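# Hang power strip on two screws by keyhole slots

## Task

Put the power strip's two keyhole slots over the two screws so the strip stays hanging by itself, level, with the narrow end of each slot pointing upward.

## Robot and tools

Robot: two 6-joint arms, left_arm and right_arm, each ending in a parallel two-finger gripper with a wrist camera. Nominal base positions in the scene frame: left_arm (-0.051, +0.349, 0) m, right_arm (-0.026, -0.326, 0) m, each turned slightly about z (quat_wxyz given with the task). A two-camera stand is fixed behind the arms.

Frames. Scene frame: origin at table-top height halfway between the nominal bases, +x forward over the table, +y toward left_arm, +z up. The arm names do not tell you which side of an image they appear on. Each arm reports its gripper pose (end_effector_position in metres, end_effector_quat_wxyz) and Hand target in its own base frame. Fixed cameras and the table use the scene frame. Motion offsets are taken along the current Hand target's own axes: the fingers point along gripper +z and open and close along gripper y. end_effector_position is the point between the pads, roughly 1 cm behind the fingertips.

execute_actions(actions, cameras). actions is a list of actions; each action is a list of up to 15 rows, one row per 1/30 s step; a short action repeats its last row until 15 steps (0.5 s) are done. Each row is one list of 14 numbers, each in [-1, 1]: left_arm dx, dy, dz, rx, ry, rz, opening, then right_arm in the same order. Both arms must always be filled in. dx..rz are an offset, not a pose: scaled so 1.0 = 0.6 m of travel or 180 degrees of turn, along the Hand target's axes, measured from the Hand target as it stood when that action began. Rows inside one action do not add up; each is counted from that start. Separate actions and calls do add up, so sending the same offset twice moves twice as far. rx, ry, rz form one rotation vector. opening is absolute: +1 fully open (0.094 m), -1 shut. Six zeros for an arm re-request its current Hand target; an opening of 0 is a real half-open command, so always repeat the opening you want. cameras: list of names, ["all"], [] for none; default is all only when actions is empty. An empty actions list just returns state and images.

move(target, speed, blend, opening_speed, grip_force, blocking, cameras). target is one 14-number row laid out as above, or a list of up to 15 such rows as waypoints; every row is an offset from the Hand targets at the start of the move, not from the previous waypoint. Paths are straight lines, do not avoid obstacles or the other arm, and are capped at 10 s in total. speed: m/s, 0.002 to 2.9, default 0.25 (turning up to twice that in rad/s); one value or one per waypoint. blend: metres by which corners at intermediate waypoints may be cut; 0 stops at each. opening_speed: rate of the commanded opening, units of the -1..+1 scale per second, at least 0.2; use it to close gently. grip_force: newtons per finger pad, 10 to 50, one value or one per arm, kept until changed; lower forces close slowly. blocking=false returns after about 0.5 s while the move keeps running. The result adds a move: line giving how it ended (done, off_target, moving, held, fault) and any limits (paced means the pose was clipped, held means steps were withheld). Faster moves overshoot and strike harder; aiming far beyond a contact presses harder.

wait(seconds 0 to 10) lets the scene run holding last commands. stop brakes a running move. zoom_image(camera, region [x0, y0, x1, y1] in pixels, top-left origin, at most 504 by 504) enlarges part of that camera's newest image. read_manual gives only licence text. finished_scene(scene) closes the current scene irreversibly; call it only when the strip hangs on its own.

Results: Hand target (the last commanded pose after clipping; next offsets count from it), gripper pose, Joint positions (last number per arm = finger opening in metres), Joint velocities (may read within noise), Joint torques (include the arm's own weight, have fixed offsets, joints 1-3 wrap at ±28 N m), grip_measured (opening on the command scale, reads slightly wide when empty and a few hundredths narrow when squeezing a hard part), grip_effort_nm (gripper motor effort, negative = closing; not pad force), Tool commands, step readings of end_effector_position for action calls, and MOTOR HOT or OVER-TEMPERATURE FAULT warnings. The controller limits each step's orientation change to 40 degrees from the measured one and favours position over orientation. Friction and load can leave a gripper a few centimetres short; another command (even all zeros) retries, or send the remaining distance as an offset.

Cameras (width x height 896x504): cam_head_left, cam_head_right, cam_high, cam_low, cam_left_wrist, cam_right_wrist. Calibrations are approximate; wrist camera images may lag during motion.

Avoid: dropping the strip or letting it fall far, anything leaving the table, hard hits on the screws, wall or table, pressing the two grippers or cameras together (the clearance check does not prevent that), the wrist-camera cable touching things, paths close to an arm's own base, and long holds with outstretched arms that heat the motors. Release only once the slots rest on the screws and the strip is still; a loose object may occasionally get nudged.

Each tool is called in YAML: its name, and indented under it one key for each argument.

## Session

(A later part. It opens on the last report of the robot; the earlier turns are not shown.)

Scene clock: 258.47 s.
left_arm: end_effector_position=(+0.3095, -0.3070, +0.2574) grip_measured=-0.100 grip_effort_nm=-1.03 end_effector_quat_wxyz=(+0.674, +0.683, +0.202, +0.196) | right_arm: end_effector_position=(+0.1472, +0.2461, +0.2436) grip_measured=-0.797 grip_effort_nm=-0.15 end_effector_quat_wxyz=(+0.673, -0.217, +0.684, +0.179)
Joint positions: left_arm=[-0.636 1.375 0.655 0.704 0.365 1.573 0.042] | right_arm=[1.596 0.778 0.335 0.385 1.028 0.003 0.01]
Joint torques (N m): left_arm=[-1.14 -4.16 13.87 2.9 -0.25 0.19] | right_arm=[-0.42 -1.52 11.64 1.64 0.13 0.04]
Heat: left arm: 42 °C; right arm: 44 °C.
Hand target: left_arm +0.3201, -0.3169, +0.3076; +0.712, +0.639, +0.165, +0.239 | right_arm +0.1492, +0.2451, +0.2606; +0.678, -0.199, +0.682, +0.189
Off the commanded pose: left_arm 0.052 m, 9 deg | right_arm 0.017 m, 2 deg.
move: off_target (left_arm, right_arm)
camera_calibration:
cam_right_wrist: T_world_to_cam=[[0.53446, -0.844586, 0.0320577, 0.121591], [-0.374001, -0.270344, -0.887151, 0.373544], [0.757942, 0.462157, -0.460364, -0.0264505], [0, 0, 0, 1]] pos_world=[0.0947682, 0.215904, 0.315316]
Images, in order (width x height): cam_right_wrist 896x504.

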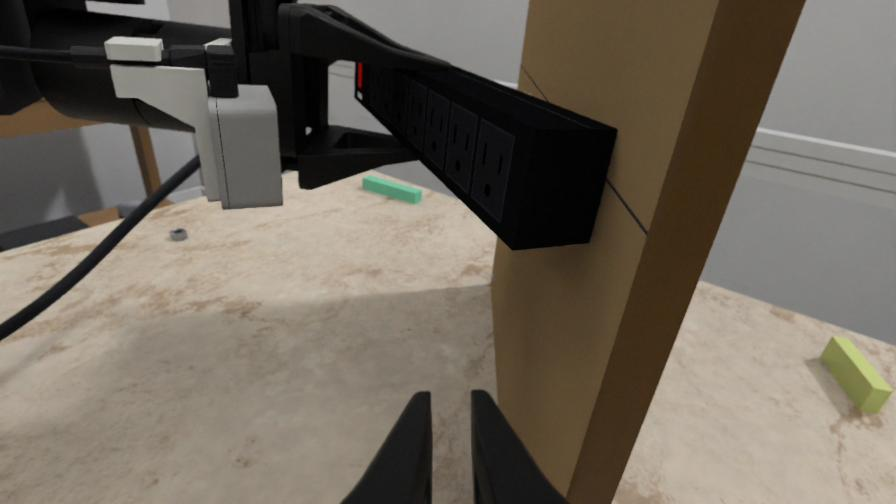

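move:
  target:
    - [0,0,-0.06,0,0,0,-0.35,0,0,0,0,0,0,-0.8]
    - [0,0,-0.06,0,-0.08,-0.01,-0.35,0,0,0,0,0,0,-0.8]
  speed: 0.15
  cameras: ["cam_right_wrist","cam_head_left"]

zoom_image:
  camera: "cam_head_left"
  region: [270, 190, 490, 350]

Scene clock: 268.83 s.
left_arm: end_effector_position=(+0.2962, -0.2856, +0.2680) grip_measured=-0.100 grip_effort_nm=-1.03 end_effector_quat_wxyz=(+0.707, +0.687, +0.129, +0.110) | right_arm: end_effector_position=(+0.1472, +0.2461, +0.2436) grip_measured=-0.797 grip_effort_nm=-0.15 end_effector_quat_wxyz=(+0.673, -0.217, +0.684, +0.179)
Joint positions: left_arm=[-0.459 1.375 0.656 0.751 0.772 1.517 0.042] | right_arm=[1.596 0.778 0.335 0.385 1.028 0.003 0.01]
Joint torques (N m): left_arm=[0.66 -4.96 11.75 2.52 0.11 0.15] | right_arm=[-0.42 -1.43 11.58 1.59 0.11 0]
Heat: left arm: 45 °C; right arm: 44 °C.
Hand target: left_arm +0.3008, -0.2869, +0.3030; +0.731, +0.661, +0.085, +0.146 | right_arm +0.1492, +0.2451, +0.2606; +0.678, -0.199, +0.682, +0.189
Off the commanded pose: left_arm 0.035 m, 8 deg | right_arm 0.017 m, 2 deg.
move: off_target (left_arm, right_arm)
camera_calibration:
cam_right_wrist: T_world_to_cam=[[0.53446, -0.844586, 0.0320577, 0.121591], [-0.374001, -0.270344, -0.887151, 0.373544], [0.757942, 0.462157, -0.460364, -0.0264505], [0, 0, 0, 1]] pos_world=[0.0947682, 0.215904, 0.315316]
Images, in order (width x height): cam_head_left 896x504, cam_right_wrist 896x504.

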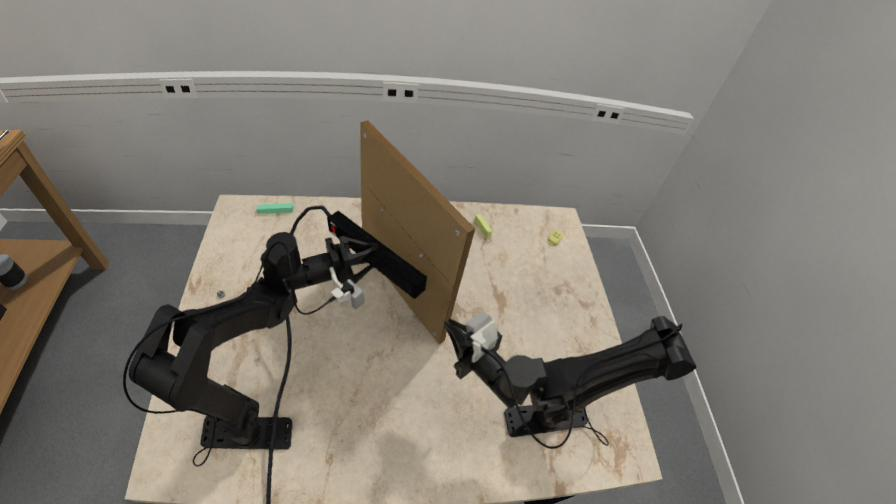

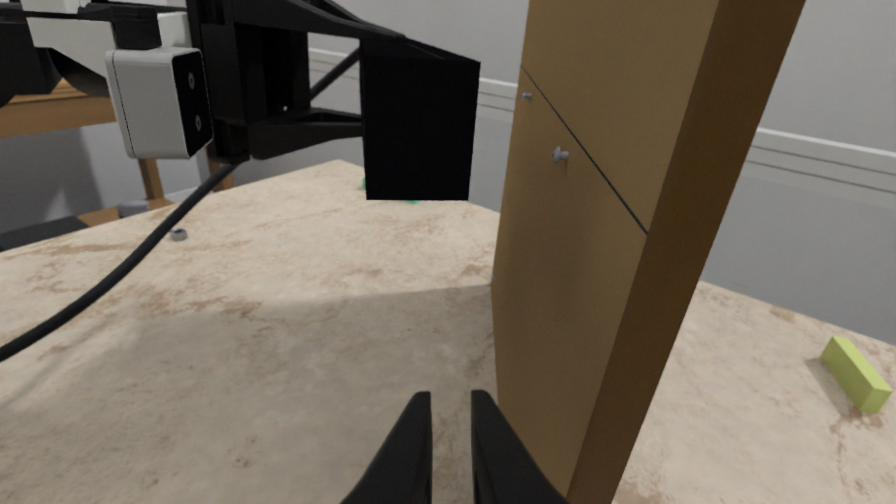

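Scaled by 2.291 from the camera's 896x504 image, which has a finer 1280x720 frame.

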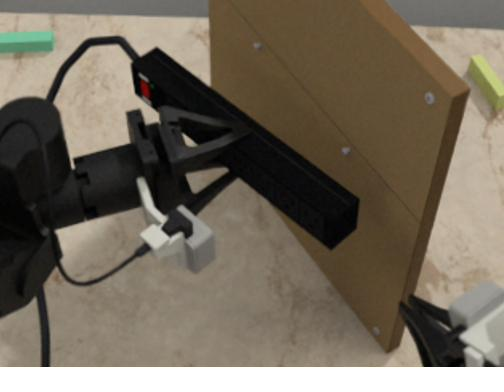

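move:
  target: [0.0,-0.01,0,0,-0.035,0,-0.35,0,0,0,0,0,0,-0.8]
  speed: 0.15
  cameras: ["cam_right_wrist","cam_head_left"]

zoom_image:
  camera: "cam_head_left"
  region: [270, 190, 490, 350]

zoom_image:
  camera: "cam_right_wrist"
  region: [340, 30, 600, 230]

Scene clock: 274.00 s.
left_arm: end_effector_position=(+0.2954, -0.2867, +0.2634) grip_measured=-0.100 grip_effort_nm=-1.03 end_effector_quat_wxyz=(+0.713, +0.692, +0.093, +0.067) | right_arm: end_effector_position=(+0.1472, +0.2461, +0.2436) grip_measured=-0.797 grip_effort_nm=-0.15 end_effector_quat_wxyz=(+0.673, -0.217, +0.684, +0.179)
Joint positions: left_arm=[-0.414 1.451 0.693 0.799 0.929 1.498 0.042] | right_arm=[1.596 0.778 0.335 0.385 1.028 0.003 0.01]
Joint torques (N m): left_arm=[0.76 -5.46 11.81 2.46 0.08 0.18] | right_arm=[-0.44 -1.52 11.69 1.65 0.11 -0.01]
Heat: left arm: 45 °C; right arm: 45 °C.
Hand target: left_arm +0.3013, -0.2874, +0.2971; +0.735, +0.668, +0.044, +0.110 | right_arm +0.1492, +0.2451, +0.2606; +0.678, -0.199, +0.682, +0.189
Off the commanded pose: left_arm 0.034 m, 8 deg | right_arm 0.017 m, 2 deg.
move: off_target (left_arm, right_arm)
camera_calibration:
cam_right_wrist: T_world_to_cam=[[0.53446, -0.844586, 0.0320577, 0.121591], [-0.374001, -0.270344, -0.887151, 0.373544], [0.757942, 0.462157, -0.460364, -0.0264505], [0, 0, 0, 1]] pos_world=[0.0947682, 0.215904, 0.315316]
Images, in order (width x height): cam_head_left 896x504, cam_right_wrist 896x504.

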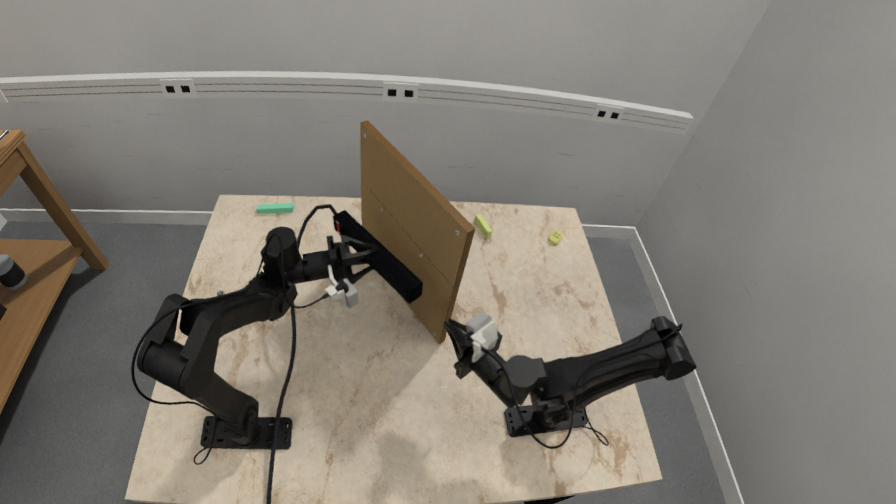

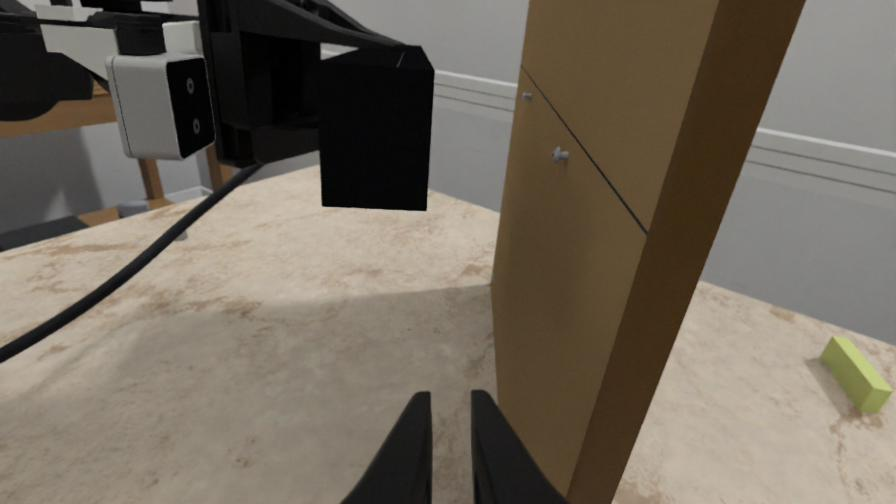

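Scaled by 2.291 from the camera's 896x504 image, which has a finer 1280x720 frame.

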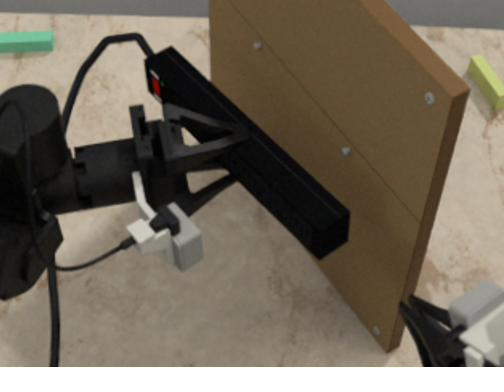

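Scaled by 1.938 from the camera's 896x504 image, which has a finer 1280x720 frame.

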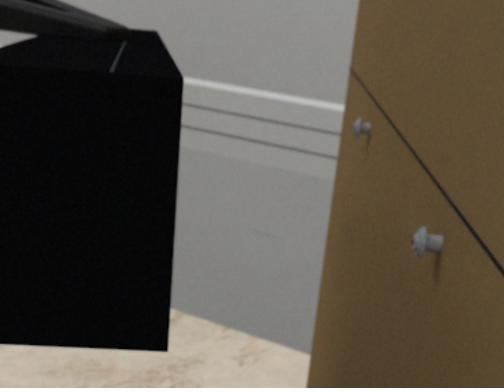

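move:
  target: [0.039,0.0,-0.015,0,-0.03,0.014,-0.35,0,0,0,0,0,0,-0.8]
  speed: 0.15
  cameras: ["cam_right_wrist","cam_head_left"]

zoom_image:
  camera: "cam_head_left"
  region: [270, 190, 490, 350]

zoom_image:
  camera: "cam_right_wrist"
  region: [340, 30, 600, 230]

Scene clock: 294.53 s.
left_arm: end_effector_position=(+0.3170, -0.2733, +0.2743) grip_measured=-0.100 grip_effort_nm=-1.03 end_effector_quat_wxyz=(+0.721, +0.690, +0.034, +0.057) | right_arm: end_effector_position=(+0.1472, +0.2461, +0.2436) grip_measured=-0.797 grip_effort_nm=-0.15 end_effector_quat_wxyz=(+0.673, -0.217, +0.684, +0.179)
Joint positions: left_arm=[-0.315 1.568 0.812 0.864 1.125 1.503 0.042] | right_arm=[1.596 0.778 0.335 0.385 1.028 0.003 0.01]
Joint torques (N m): left_arm=[0.46 -6.15 11.11 2.13 -0.03 0.13] | right_arm=[-0.32 -1.52 11.66 1.66 0.11 0.01]
Heat: left arm: 44 °C; right arm: 45 °C.
Hand target: left_arm +0.3221, -0.2736, +0.2981; +0.733, +0.673, -0.005, +0.094 | right_arm +0.1492, +0.2451, +0.2606; +0.678, -0.199, +0.682, +0.189
Off the commanded pose: left_arm 0.024 m, 7 deg | right_arm 0.017 m, 2 deg.
move: off_target (left_arm, right_arm)
camera_calibration:
cam_right_wrist: T_world_to_cam=[[0.53446, -0.844586, 0.0320577, 0.121591], [-0.374001, -0.270344, -0.887151, 0.373544], [0.757942, 0.462157, -0.460364, -0.0264505], [0, 0, 0, 1]] pos_world=[0.0947682, 0.215904, 0.315316]
Images, in order (width x height): cam_head_left 896x504, cam_right_wrist 896x504.

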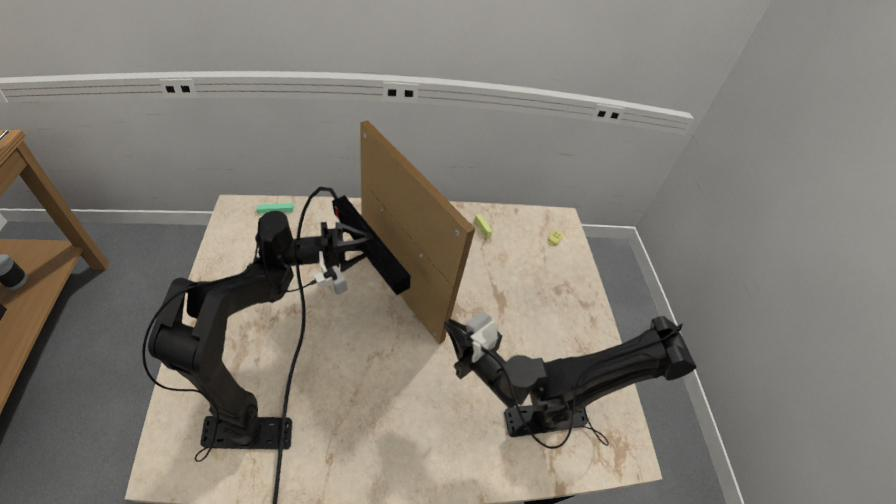

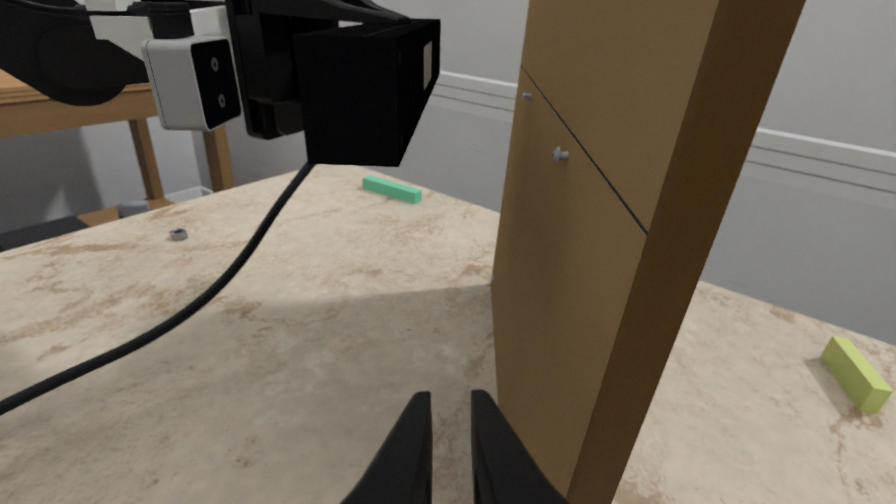

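Scaled by 2.291 from the camera's 896x504 image, which has a finer 1280x720 frame.

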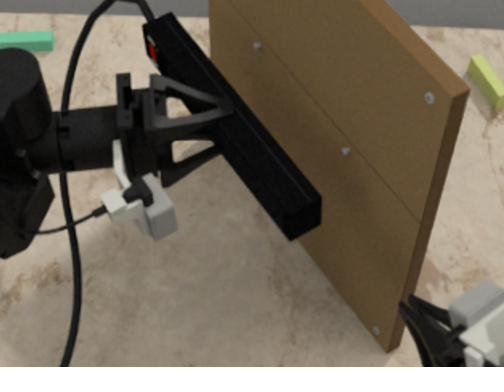

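Scaled by 1.938 from the camera's 896x504 image, which has a finer 1280x720 frame.

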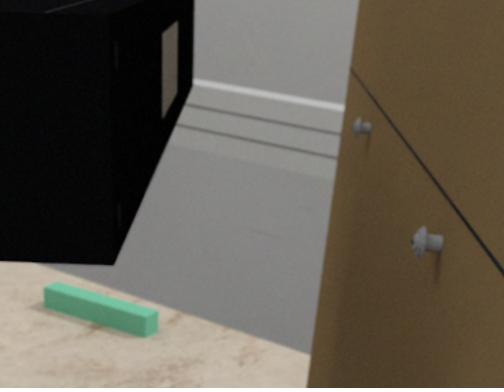

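move:
  target: [0.035,-0.055,0.081,0,-0.008,0,-0.35,0,0,0,0,0,0,-0.8]
  speed: 0.1
  cameras: ["cam_right_wrist"]

zoom_image:
  camera: "cam_right_wrist"
  region: [420, 30, 640, 250]

Scene clock: 301.93 s.
left_arm: end_effector_position=(+0.3487, -0.3171, +0.2489) grip_measured=-0.100 grip_effort_nm=-1.03 end_effector_quat_wxyz=(+0.719, +0.693, +0.027, +0.047) | right_arm: end_effector_position=(+0.1472, +0.2461, +0.2436) grip_measured=-0.797 grip_effort_nm=-0.15 end_effector_quat_wxyz=(+0.673, -0.217, +0.684, +0.179)
Joint positions: left_arm=[-0.398 1.79 0.964 0.905 1.068 1.528 0.042] | right_arm=[1.596 0.778 0.335 0.385 1.028 0.003 0.01]
Joint torques (N m): left_arm=[-0.51 -8.14 10.77 2.19 -0.1 0.21] | right_arm=[-0.43 -1.39 11.64 1.67 0.11 -0.01]
Heat: left arm: 44 °C; right arm: 45 °C.
Hand target: left_arm +0.3534, -0.3213, +0.2727; +0.733, +0.675, -0.014, +0.086 | right_arm +0.1492, +0.2451, +0.2606; +0.678, -0.199, +0.682, +0.189
Off the commanded pose: left_arm 0.025 m, 7 deg | right_arm 0.017 m, 2 deg.
move: off_target (left_arm, right_arm)
camera_calibration:
cam_right_wrist: T_world_to_cam=[[0.53446, -0.844586, 0.0320577, 0.121591], [-0.374001, -0.270344, -0.887151, 0.373544], [0.757942, 0.462157, -0.460364, -0.0264505], [0, 0, 0, 1]] pos_world=[0.0947682, 0.215904, 0.315316]
Images, in order (width x height): cam_right_wrist 896x504.

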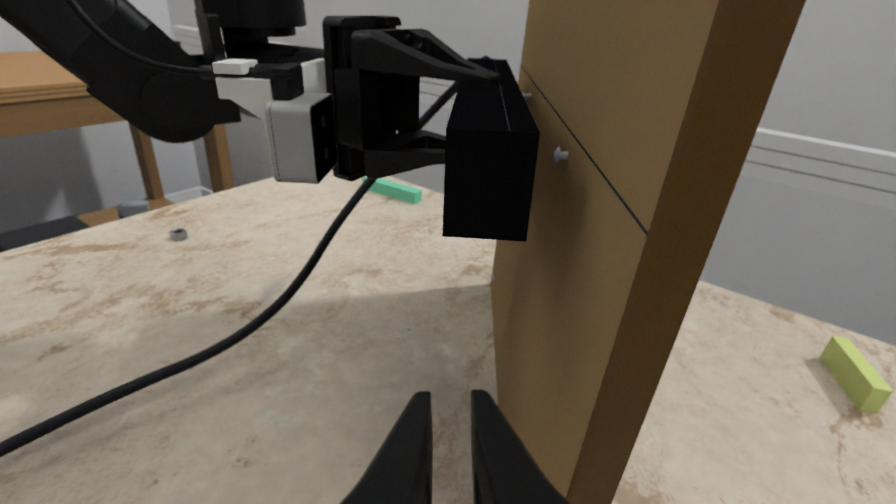

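Scaled by 2.291 from the camera's 896x504 image, which has a finer 1280x720 frame.

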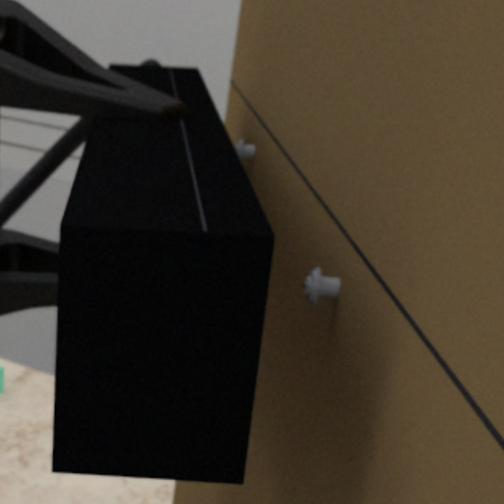

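move:
  target: [-0.02,0.008,0.012,0,0.004,0,-0.35,0,0,0,0,0,0,-0.8]
  speed: 0.1
  cameras: ["cam_right_wrist","cam_head_left","cam_head_right"]

zoom_image:
  camera: "cam_right_wrist"
  region: [420, 30, 640, 250]

zoom_image:
  camera: "cam_head_left"
  region: [310, 180, 460, 310]

Scene clock: 316.00 s.
left_arm: end_effector_position=(+0.3446, -0.3298, +0.2495) grip_measured=-0.100 grip_effort_nm=-1.03 end_effector_quat_wxyz=(+0.720, +0.692, +0.027, +0.053) | right_arm: end_effector_position=(+0.1472, +0.2461, +0.2436) grip_measured=-0.797 grip_effort_nm=-0.15 end_effector_quat_wxyz=(+0.673, -0.217, +0.684, +0.179)
Joint positions: left_arm=[-0.438 1.79 0.964 0.905 1.02 1.538 0.042] | right_arm=[1.596 0.778 0.335 0.385 1.028 0.003 0.01]
Joint torques (N m): left_arm=[-0.38 -11.26 8.27 2.08 -0.1 0.21] | right_arm=[-0.51 -1.5 11.7 1.64 0.16 -0.01]
Heat: left arm: 44 °C; right arm: 45 °C.
Hand target: left_arm +0.3416, -0.3293, +0.2765; +0.733, +0.674, -0.009, +0.090 | right_arm +0.1492, +0.2451, +0.2606; +0.678, -0.199, +0.682, +0.189
Off the commanded pose: left_arm 0.027 m, 7 deg | right_arm 0.017 m, 2 deg.
move: off_target (left_arm, right_arm)
camera_calibration:
cam_right_wrist: T_world_to_cam=[[0.53446, -0.844586, 0.0320577, 0.121591], [-0.374001, -0.270344, -0.887151, 0.373544], [0.757942, 0.462157, -0.460364, -0.0264505], [0, 0, 0, 1]] pos_world=[0.0947682, 0.215904, 0.315316]
Images, in order (width x height): cam_head_left 896x504, cam_head_right 896x504, cam_right_wrist 896x504.

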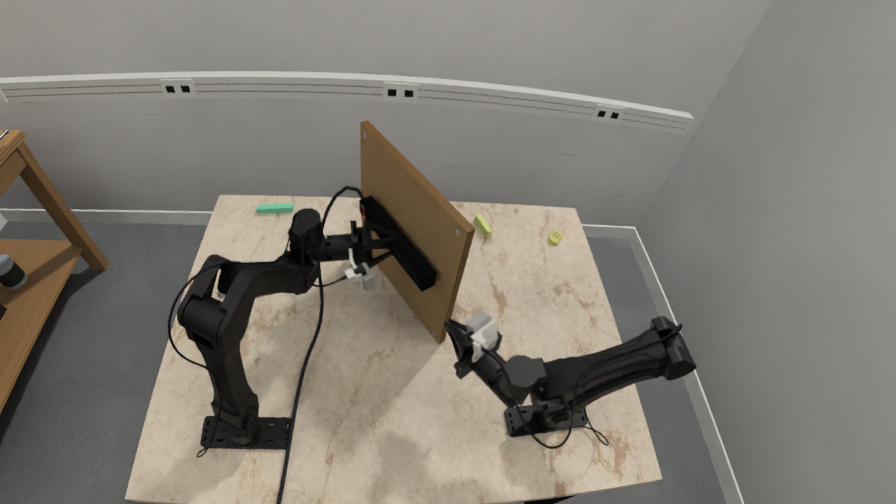

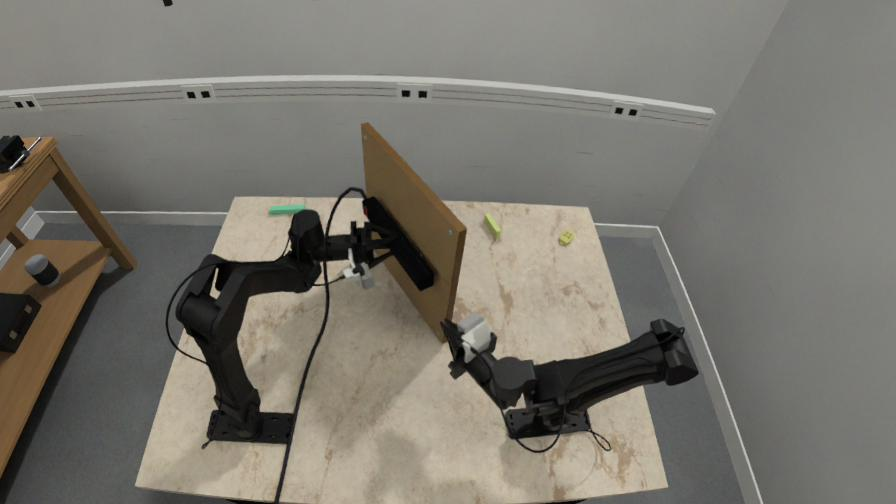

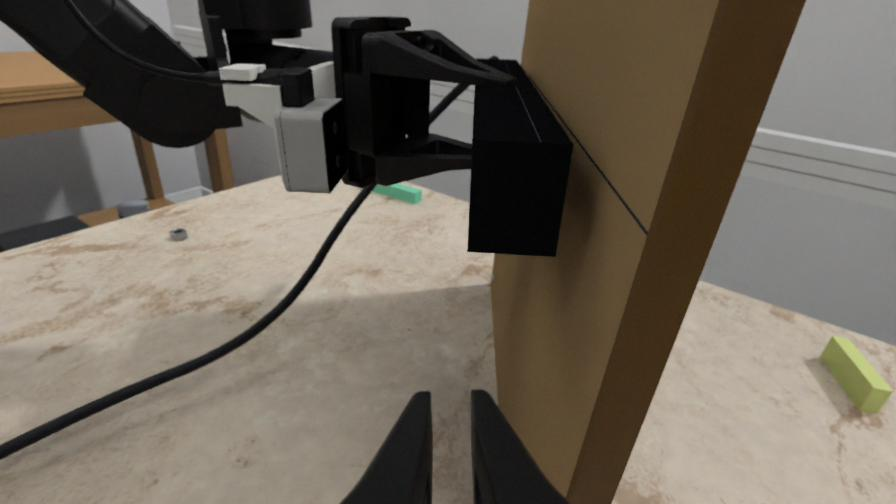

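Scaled by 2.291 from the camera's 896x504 image, which has a finer 1280x720 frame.

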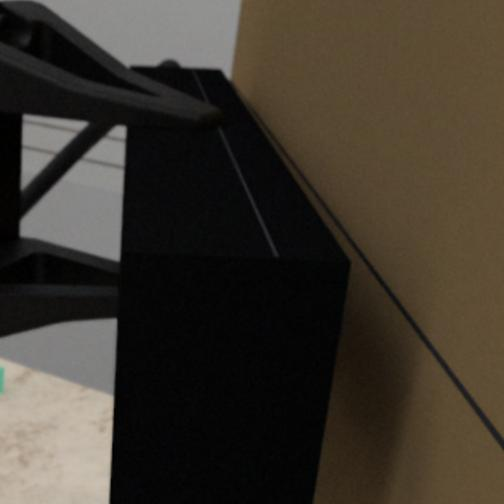

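Scaled by 3.360 from the camera's 896x504 image, which has a finer 1280x720 frame.

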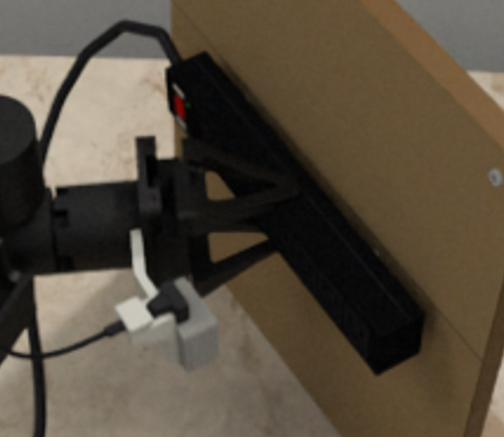

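move:
  target: [0.002,0.006,0.03,0,0.0,0,-0.35,0,0,0,0,0,0,-0.8]
  speed: 0.06
  cameras: ["cam_right_wrist"]

zoom_image:
  camera: "cam_right_wrist"
  region: [420, 30, 640, 250]

Scene clock: 320.37 s.
left_arm: end_effector_position=(+0.3406, -0.3399, +0.2491) grip_measured=-0.100 grip_effort_nm=-1.03 end_effector_quat_wxyz=(+0.718, +0.694, +0.029, +0.049) | right_arm: end_effector_position=(+0.1472, +0.2461, +0.2436) grip_measured=-0.797 grip_effort_nm=-0.15 end_effector_quat_wxyz=(+0.673, -0.217, +0.684, +0.179)
Joint positions: left_arm=[-0.467 1.79 0.971 0.884 0.992 1.544 0.042] | right_arm=[1.596 0.778 0.335 0.385 1.028 0.003 0.01]
Joint torques (N m): left_arm=[-1.28 -9.77 11.86 1.94 -0.21 0.22] | right_arm=[-0.43 -1.52 11.59 1.66 0.09 0.01]
Heat: left arm: 45 °C; right arm: 46 °C.
Hand target: left_arm +0.3441, -0.3468, +0.2818; +0.733, +0.674, -0.009, +0.090 | right_arm +0.1492, +0.2451, +0.2606; +0.678, -0.199, +0.682, +0.189
Off the commanded pose: left_arm 0.034 m, 7 deg | right_arm 0.017 m, 2 deg.
move: off_target (left_arm, right_arm)
camera_calibration:
cam_right_wrist: T_world_to_cam=[[0.53446, -0.844586, 0.0320577, 0.121591], [-0.374001, -0.270344, -0.887151, 0.373544], [0.757942, 0.462157, -0.460364, -0.0264505], [0, 0, 0, 1]] pos_world=[0.0947682, 0.215904, 0.315316]
Images, in order (width x height): cam_right_wrist 896x504.

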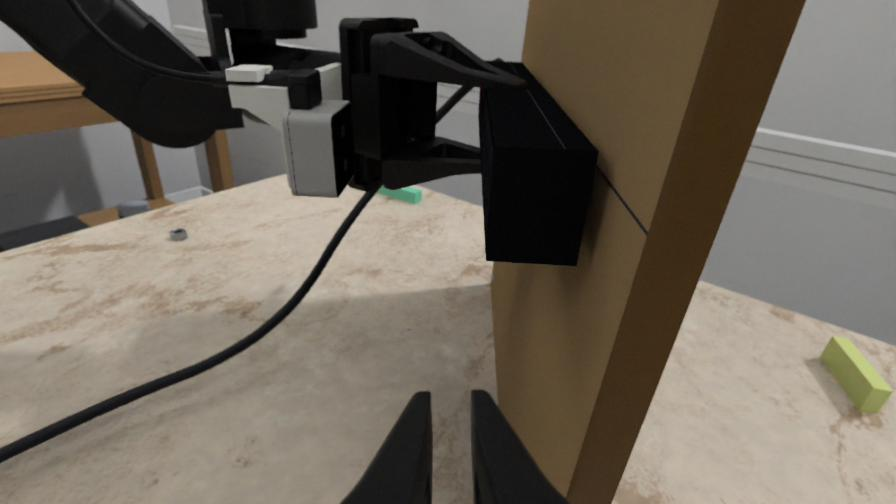

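Scaled by 2.291 from the camera's 896x504 image, which has a finer 1280x720 frame.

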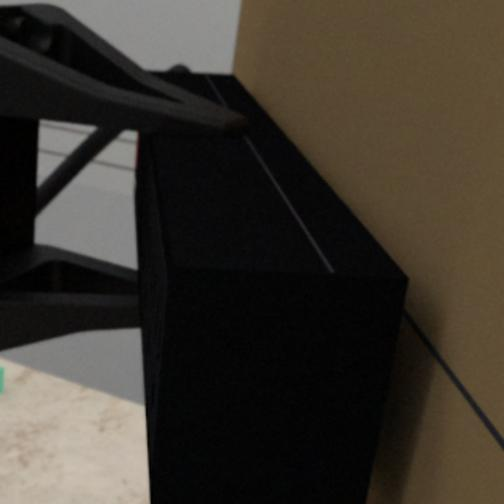

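move:
  target:
    - [0,0.0,-0.012,0,0.0,0,-0.35,0,0,0,0,0,0,-0.8]
    - [0,-0.05,-0.012,0,0.0,0,-0.35,0,0,0,0,0,0,-0.8]
  speed: 0.05
  cameras: ["cam_right_wrist"]

zoom_image:
  camera: "cam_right_wrist"
  region: [420, 30, 640, 250]

Scene clock: 325.83 s.
left_arm: end_effector_position=(+0.3415, -0.3399, +0.2449) grip_measured=-0.100 grip_effort_nm=-1.03 end_effector_quat_wxyz=(+0.725, +0.686, +0.002, +0.060) | right_arm: end_effector_position=(+0.1472, +0.2461, +0.2436) grip_measured=-0.797 grip_effort_nm=-0.15 end_effector_quat_wxyz=(+0.673, -0.217, +0.684, +0.179)
Joint positions: left_arm=[-0.46 1.833 0.971 0.974 1.022 1.555 0.042] | right_arm=[1.596 0.778 0.335 0.385 1.028 0.003 0.01]
Joint torques (N m): left_arm=[-0.42 -7.45 7.86 2.14 -0.37 0.14] | right_arm=[-0.46 -1.44 11.59 1.67 0.14 0.04]
Heat: left arm: 44 °C; right arm: 46 °C.
Hand target: left_arm +0.3478, -0.3418, +0.2516; +0.733, +0.674, -0.009, +0.090 | right_arm +0.1492, +0.2451, +0.2606; +0.678, -0.199, +0.682, +0.189
Off the commanded pose: left_arm 0.009 m, 4 deg | right_arm 0.017 m, 2 deg.
move: off_target (left_arm, right_arm)
camera_calibration:
cam_right_wrist: T_world_to_cam=[[0.53446, -0.844586, 0.0320577, 0.121591], [-0.374001, -0.270344, -0.887151, 0.373544], [0.757942, 0.462157, -0.460364, -0.0264505], [0, 0, 0, 1]] pos_world=[0.0947682, 0.215904, 0.315316]
Images, in order (width x height): cam_right_wrist 896x504.

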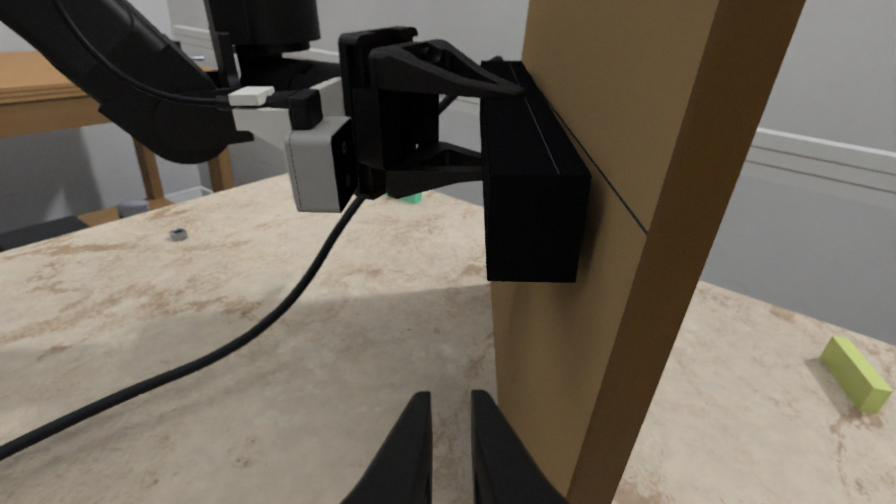

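Scaled by 2.291 from the camera's 896x504 image, which has a finer 1280x720 frame.

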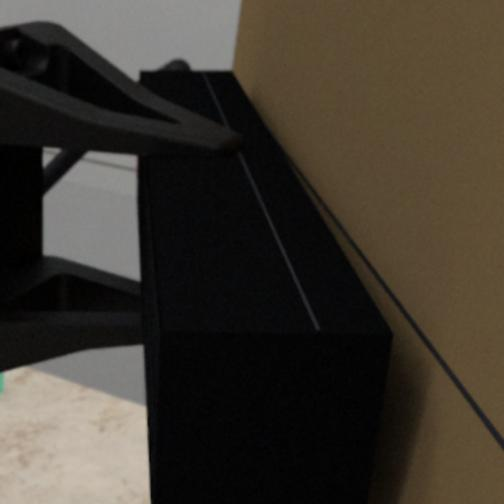

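move:
  target:
    - [0,0.0,0.01,0,0,-0.03,-0.35,0,0,0,0,0,0,-0.8]
    - [0,-0.03,0.0,0,0.0,-0.05,-0.35,0,0,0,0,0,0,-0.8]
  speed: 0.05
  cameras: ["cam_right_wrist"]

zoom_image:
  camera: "cam_right_wrist"
  region: [420, 30, 640, 250]

Scene clock: 332.17 s.
left_arm: end_effector_position=(+0.3439, -0.3389, +0.2376) grip_measured=-0.100 grip_effort_nm=-1.03 end_effector_quat_wxyz=(+0.737, +0.675, +0.029, +0.028) | right_arm: end_effector_position=(+0.1472, +0.2461, +0.2436) grip_measured=-0.797 grip_effort_nm=-0.15 end_effector_quat_wxyz=(+0.673, -0.217, +0.684, +0.179)
Joint positions: left_arm=[-0.454 1.884 0.959 1.094 1.029 1.421 0.042] | right_arm=[1.596 0.778 0.335 0.385 1.028 0.003 0.01]
Joint torques (N m): left_arm=[-1.02 -7.25 7.35 1.65 -0.48 -0.09] | right_arm=[-0.38 -1.4 11.69 1.66 0.11 0.01]
Heat: left arm: 44 °C; right arm: 46 °C.
Hand target: left_arm +0.3503, -0.3432, +0.2340; +0.738, +0.673, +0.043, +0.032 | right_arm +0.1492, +0.2451, +0.2606; +0.678, -0.199, +0.682, +0.189
Off the commanded pose: left_arm 0.009 m, 2 deg | right_arm 0.017 m, 2 deg.
move: off_target (right_arm)
camera_calibration:
cam_right_wrist: T_world_to_cam=[[0.53446, -0.844586, 0.0320577, 0.121591], [-0.374001, -0.270344, -0.887151, 0.373544], [0.757942, 0.462157, -0.460364, -0.0264505], [0, 0, 0, 1]] pos_world=[0.0947682, 0.215904, 0.315316]
Images, in order (width x height): cam_right_wrist 896x504.

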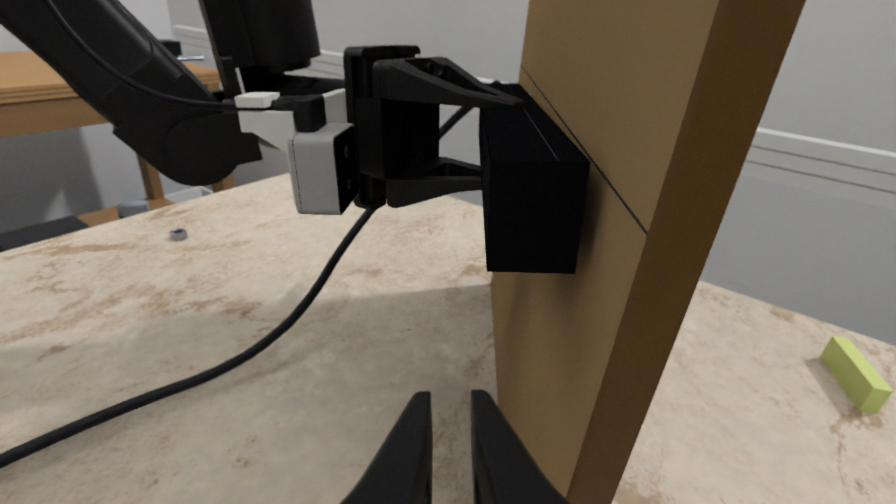

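Scaled by 2.291 from the camera's 896x504 image, which has a finer 1280x720 frame.

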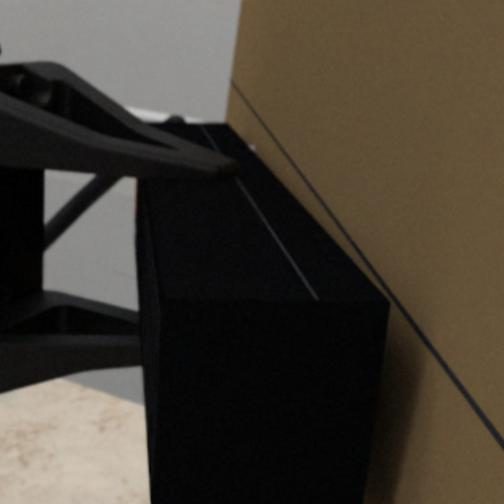

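move:
  target:
    - [0,0.0,-0.04,0,0,0,-0.35,0,0,0,0,0,0,-0.8]
    - [-0.01,0.09,-0.05,0,0.0,0.05,-0.35,0,0,0,0,0,0,-0.8]
  speed: 0.08
  cameras: ["cam_right_wrist"]

zoom_image:
  camera: "cam_right_wrist"
  region: [420, 30, 640, 250]

Scene clock: 338.97 s.
left_arm: end_effector_position=(+0.3405, -0.3120, +0.2494) grip_measured=-0.100 grip_effort_nm=-1.03 end_effector_quat_wxyz=(+0.719, +0.693, +0.034, +0.047) | right_arm: end_effector_position=(+0.1472, +0.2461, +0.2436) grip_measured=-0.797 grip_effort_nm=-0.15 end_effector_quat_wxyz=(+0.673, -0.217, +0.684, +0.179)
Joint positions: left_arm=[-0.397 1.751 0.917 0.911 1.058 1.52 0.042] | right_arm=[1.596 0.778 0.335 0.385 1.028 0.003 0.01]
Joint torques (N m): left_arm=[0.77 -11.26 10.54 1.95 0.02 0.2] | right_arm=[-0.42 -1.48 11.59 1.63 0.12 0.01]
Heat: left arm: 44 °C; right arm: 46 °C.
Hand target: left_arm +0.3417, -0.3091, +0.2850; +0.733, +0.674, -0.009, +0.090 | right_arm +0.1492, +0.2451, +0.2606; +0.678, -0.199, +0.682, +0.189
Off the commanded pose: left_arm 0.036 m, 8 deg | right_arm 0.017 m, 2 deg.
move: off_target (left_arm, right_arm)
camera_calibration:
cam_right_wrist: T_world_to_cam=[[0.53446, -0.844586, 0.0320577, 0.121591], [-0.374001, -0.270344, -0.887151, 0.373544], [0.757942, 0.462157, -0.460364, -0.0264505], [0, 0, 0, 1]] pos_world=[0.0947682, 0.215904, 0.315316]
Images, in order (width x height): cam_right_wrist 896x504.

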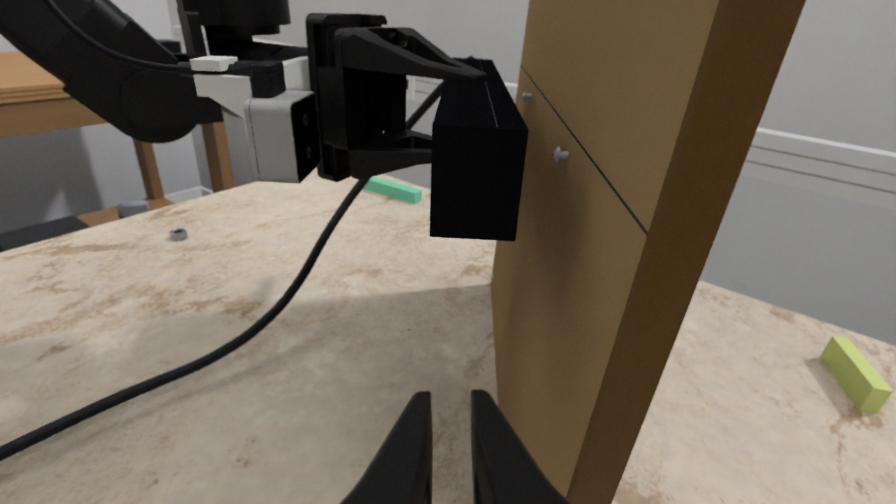

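Scaled by 2.291 from the camera's 896x504 image, which has a finer 1280x720 frame.

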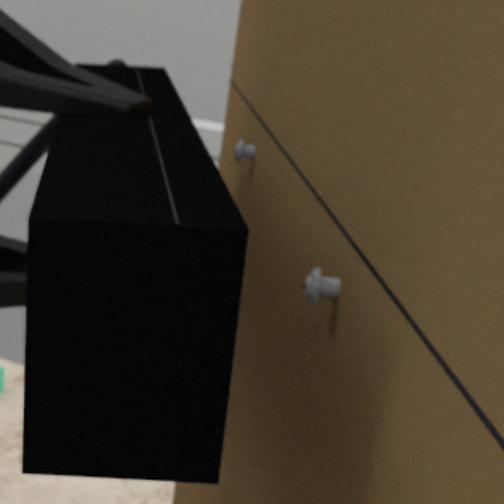

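move:
  target:
    - [-0.02,0.02,0.0,0,0,0,-0.35,0,0,0,0,0,0,-0.8]
    - [-0.005,0.016,0.05,0,0.0,0.0,-0.35,0,0,0,0,0,0,-0.8]
  speed: 0.08
  cameras: ["cam_right_wrist"]

zoom_image:
  camera: "cam_right_wrist"
  region: [420, 30, 640, 250]

Scene clock: 344.50 s.
left_arm: end_effector_position=(+0.3364, -0.3353, +0.2748) grip_measured=-0.100 grip_effort_nm=-1.03 end_effector_quat_wxyz=(+0.721, +0.690, +0.023, +0.057) | right_arm: end_effector_position=(+0.1472, +0.2461, +0.2436) grip_measured=-0.797 grip_effort_nm=-0.15 end_effector_quat_wxyz=(+0.673, -0.217, +0.684, +0.179)
Joint positions: left_arm=[-0.462 1.725 0.992 0.82 0.996 1.543 0.042] | right_arm=[1.596 0.778 0.335 0.385 1.028 0.003 0.01]
Joint torques (N m): left_arm=[-0.35 -7.91 11.08 2.03 -0.11 0.22] | right_arm=[-0.46 -1.51 11.56 1.65 0.12 0]
Heat: left arm: 44 °C; right arm: 46 °C.
Hand target: left_arm +0.3406, -0.3385, +0.2970; +0.733, +0.674, -0.010, +0.090 | right_arm +0.1492, +0.2451, +0.2606; +0.678, -0.199, +0.682, +0.189
Off the commanded pose: left_arm 0.023 m, 6 deg | right_arm 0.017 m, 2 deg.
move: off_target (left_arm, right_arm)
camera_calibration:
cam_right_wrist: T_world_to_cam=[[0.53446, -0.844586, 0.0320577, 0.121591], [-0.374001, -0.270344, -0.887151, 0.373544], [0.757942, 0.462157, -0.460364, -0.0264505], [0, 0, 0, 1]] pos_world=[0.0947682, 0.215904, 0.315316]
Images, in order (width x height): cam_right_wrist 896x504.

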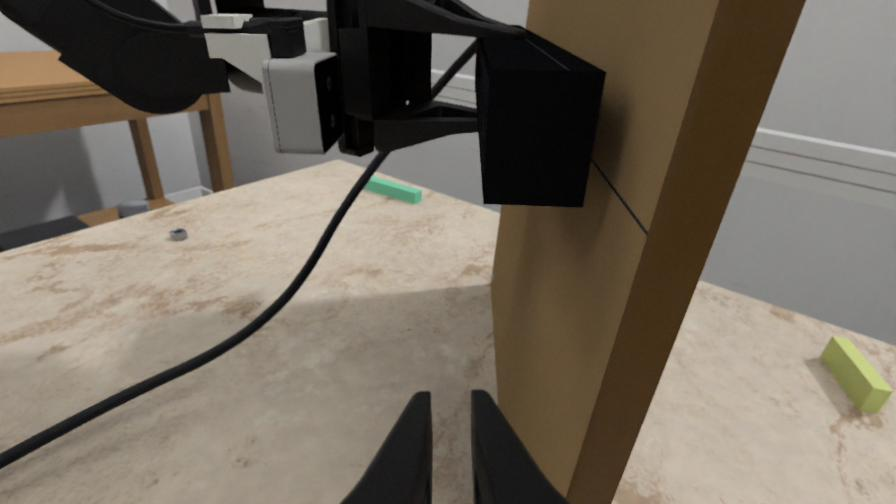

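Scaled by 2.291 from the camera's 896x504 image, which has a finer 1280x720 frame.

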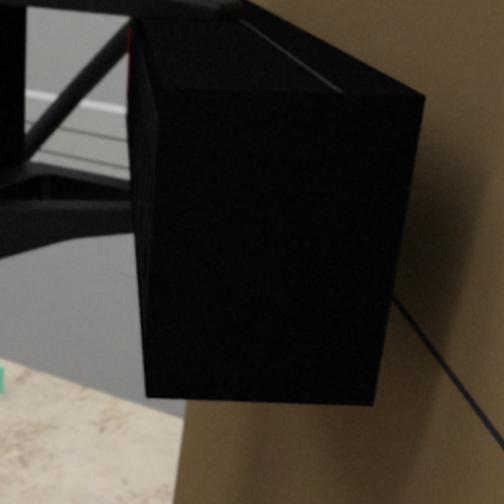

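move:
  target:
    - [0,-0.02,0.015,0,0,0,-0.35,0,0,0,0,0,0,-0.8]
    - [0,-0.035,0.015,0,0.0,0.0,-0.35,0,0,0,0,0,0,-0.8]
  speed: 0.04
  cameras: ["cam_right_wrist"]

zoom_image:
  camera: "cam_right_wrist"
  region: [420, 30, 640, 250]

Scene clock: 348.27 s.
left_arm: end_effector_position=(+0.3360, -0.3424, +0.2608) grip_measured=-0.100 grip_effort_nm=-1.03 end_effector_quat_wxyz=(+0.720, +0.692, +0.015, +0.048) | right_arm: end_effector_position=(+0.1472, +0.2461, +0.2436) grip_measured=-0.797 grip_effort_nm=-0.15 end_effector_quat_wxyz=(+0.673, -0.217, +0.684, +0.179)
Joint positions: left_arm=[-0.473 1.772 0.992 0.859 1.008 1.549 0.042] | right_arm=[1.596 0.778 0.335 0.385 1.028 0.003 0.01]
Joint torques (N m): left_arm=[-1.16 -6.87 10.36 2.22 -0.42 0.25] | right_arm=[-0.42 -1.58 11.75 1.63 0.11 0.02]
Heat: left arm: 44 °C; right arm: 46 °C.
Hand target: left_arm +0.3446, -0.3490, +0.2770; +0.733, +0.674, -0.010, +0.090 | right_arm +0.1492, +0.2451, +0.2606; +0.678, -0.199, +0.682, +0.189
Off the commanded pose: left_arm 0.019 m, 6 deg | right_arm 0.017 m, 2 deg.
move: off_target (left_arm, right_arm)
camera_calibration:
cam_right_wrist: T_world_to_cam=[[0.53446, -0.844586, 0.0320577, 0.121591], [-0.374001, -0.270344, -0.887151, 0.373544], [0.757942, 0.462157, -0.460364, -0.0264505], [0, 0, 0, 1]] pos_world=[0.0947682, 0.215904, 0.315316]
Images, in order (width x height): cam_right_wrist 896x504.

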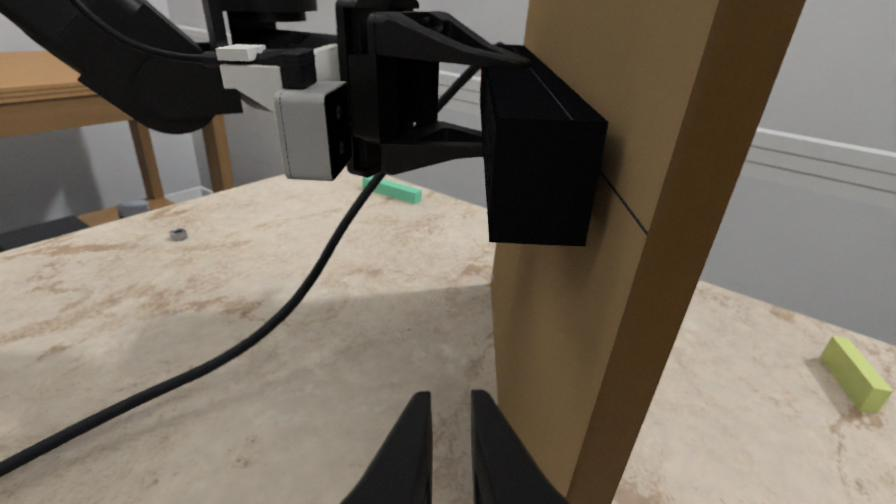

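Scaled by 2.291 from the camera's 896x504 image, which has a finer 1280x720 frame.

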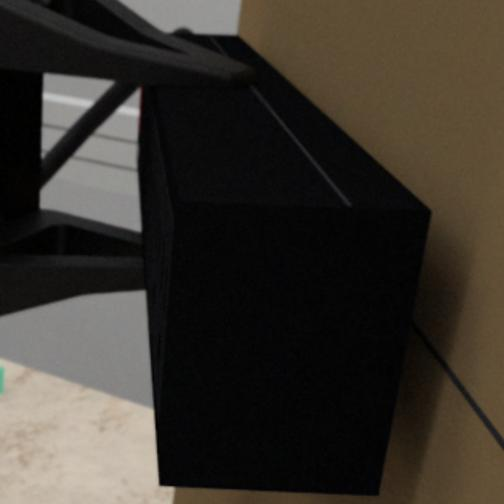

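move:
  target:
    - [0,-0.012,0.0,0,0,0,-0.35,0,0,0,0,0,0,-0.8]
    - [0,-0.018,0.003,0,0.0,0.0,-0.35,0,0,0,0,0,0,-0.8]
  speed: 0.04
  cameras: ["cam_right_wrist"]

zoom_image:
  camera: "cam_right_wrist"
  region: [420, 30, 640, 250]

Scene clock: 352.20 s.
left_arm: end_effector_position=(+0.3360, -0.3425, +0.2585) grip_measured=-0.100 grip_effort_nm=-1.03 end_effector_quat_wxyz=(+0.725, +0.687, +0.000, +0.050) | right_arm: end_effector_position=(+0.1472, +0.2461, +0.2436) grip_measured=-0.797 grip_effort_nm=-0.15 end_effector_quat_wxyz=(+0.673, -0.217, +0.684, +0.179)
Joint positions: left_arm=[-0.469 1.796 0.992 0.912 1.029 1.548 0.042] | right_arm=[1.596 0.778 0.335 0.385 1.028 0.003 0.01]
Joint torques (N m): left_arm=[-1.89 -6.43 9.59 2.06 -0.68 0.25] | right_arm=[-0.36 -1.4 11.73 1.62 0.14 -0.01]
Heat: left arm: 45 °C; right arm: 46 °C.
Hand target: left_arm +0.3464, -0.3515, +0.2664; +0.733, +0.674, -0.009, +0.090 | right_arm +0.1492, +0.2451, +0.2606; +0.678, -0.199, +0.682, +0.189
Off the commanded pose: left_arm 0.016 m, 5 deg | right_arm 0.017 m, 2 deg.
move: off_target (left_arm, right_arm)
camera_calibration:
cam_right_wrist: T_world_to_cam=[[0.53446, -0.844586, 0.0320577, 0.121591], [-0.374001, -0.270344, -0.887151, 0.373544], [0.757942, 0.462157, -0.460364, -0.0264505], [0, 0, 0, 1]] pos_world=[0.0947682, 0.215904, 0.315316]
Images, in order (width x height): cam_right_wrist 896x504.

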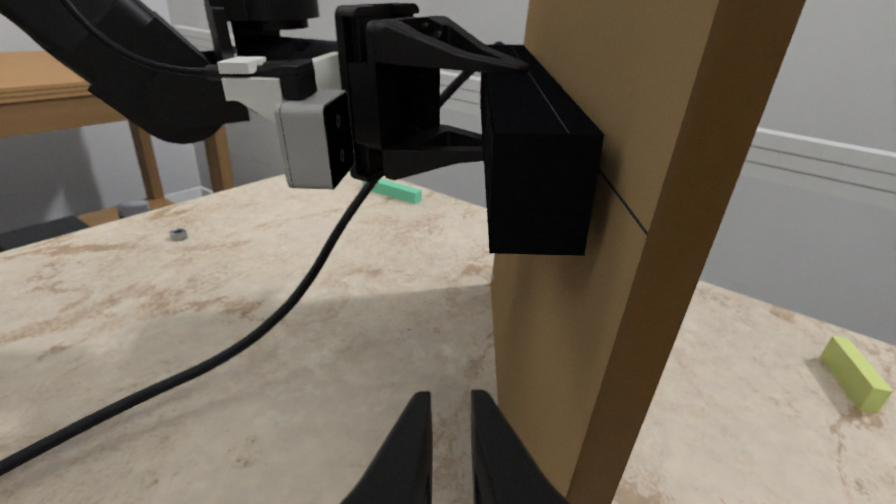

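Scaled by 2.291 from the camera's 896x504 image, which has a finer 1280x720 frame.

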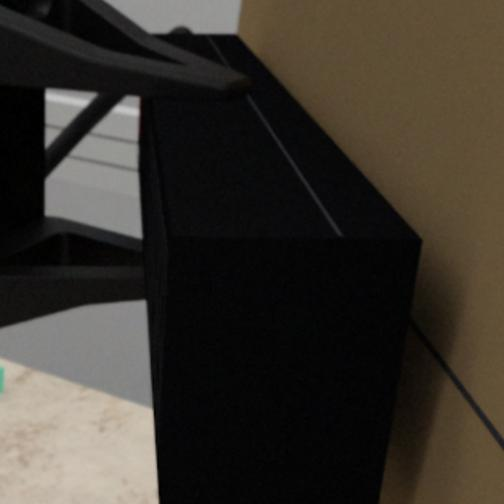

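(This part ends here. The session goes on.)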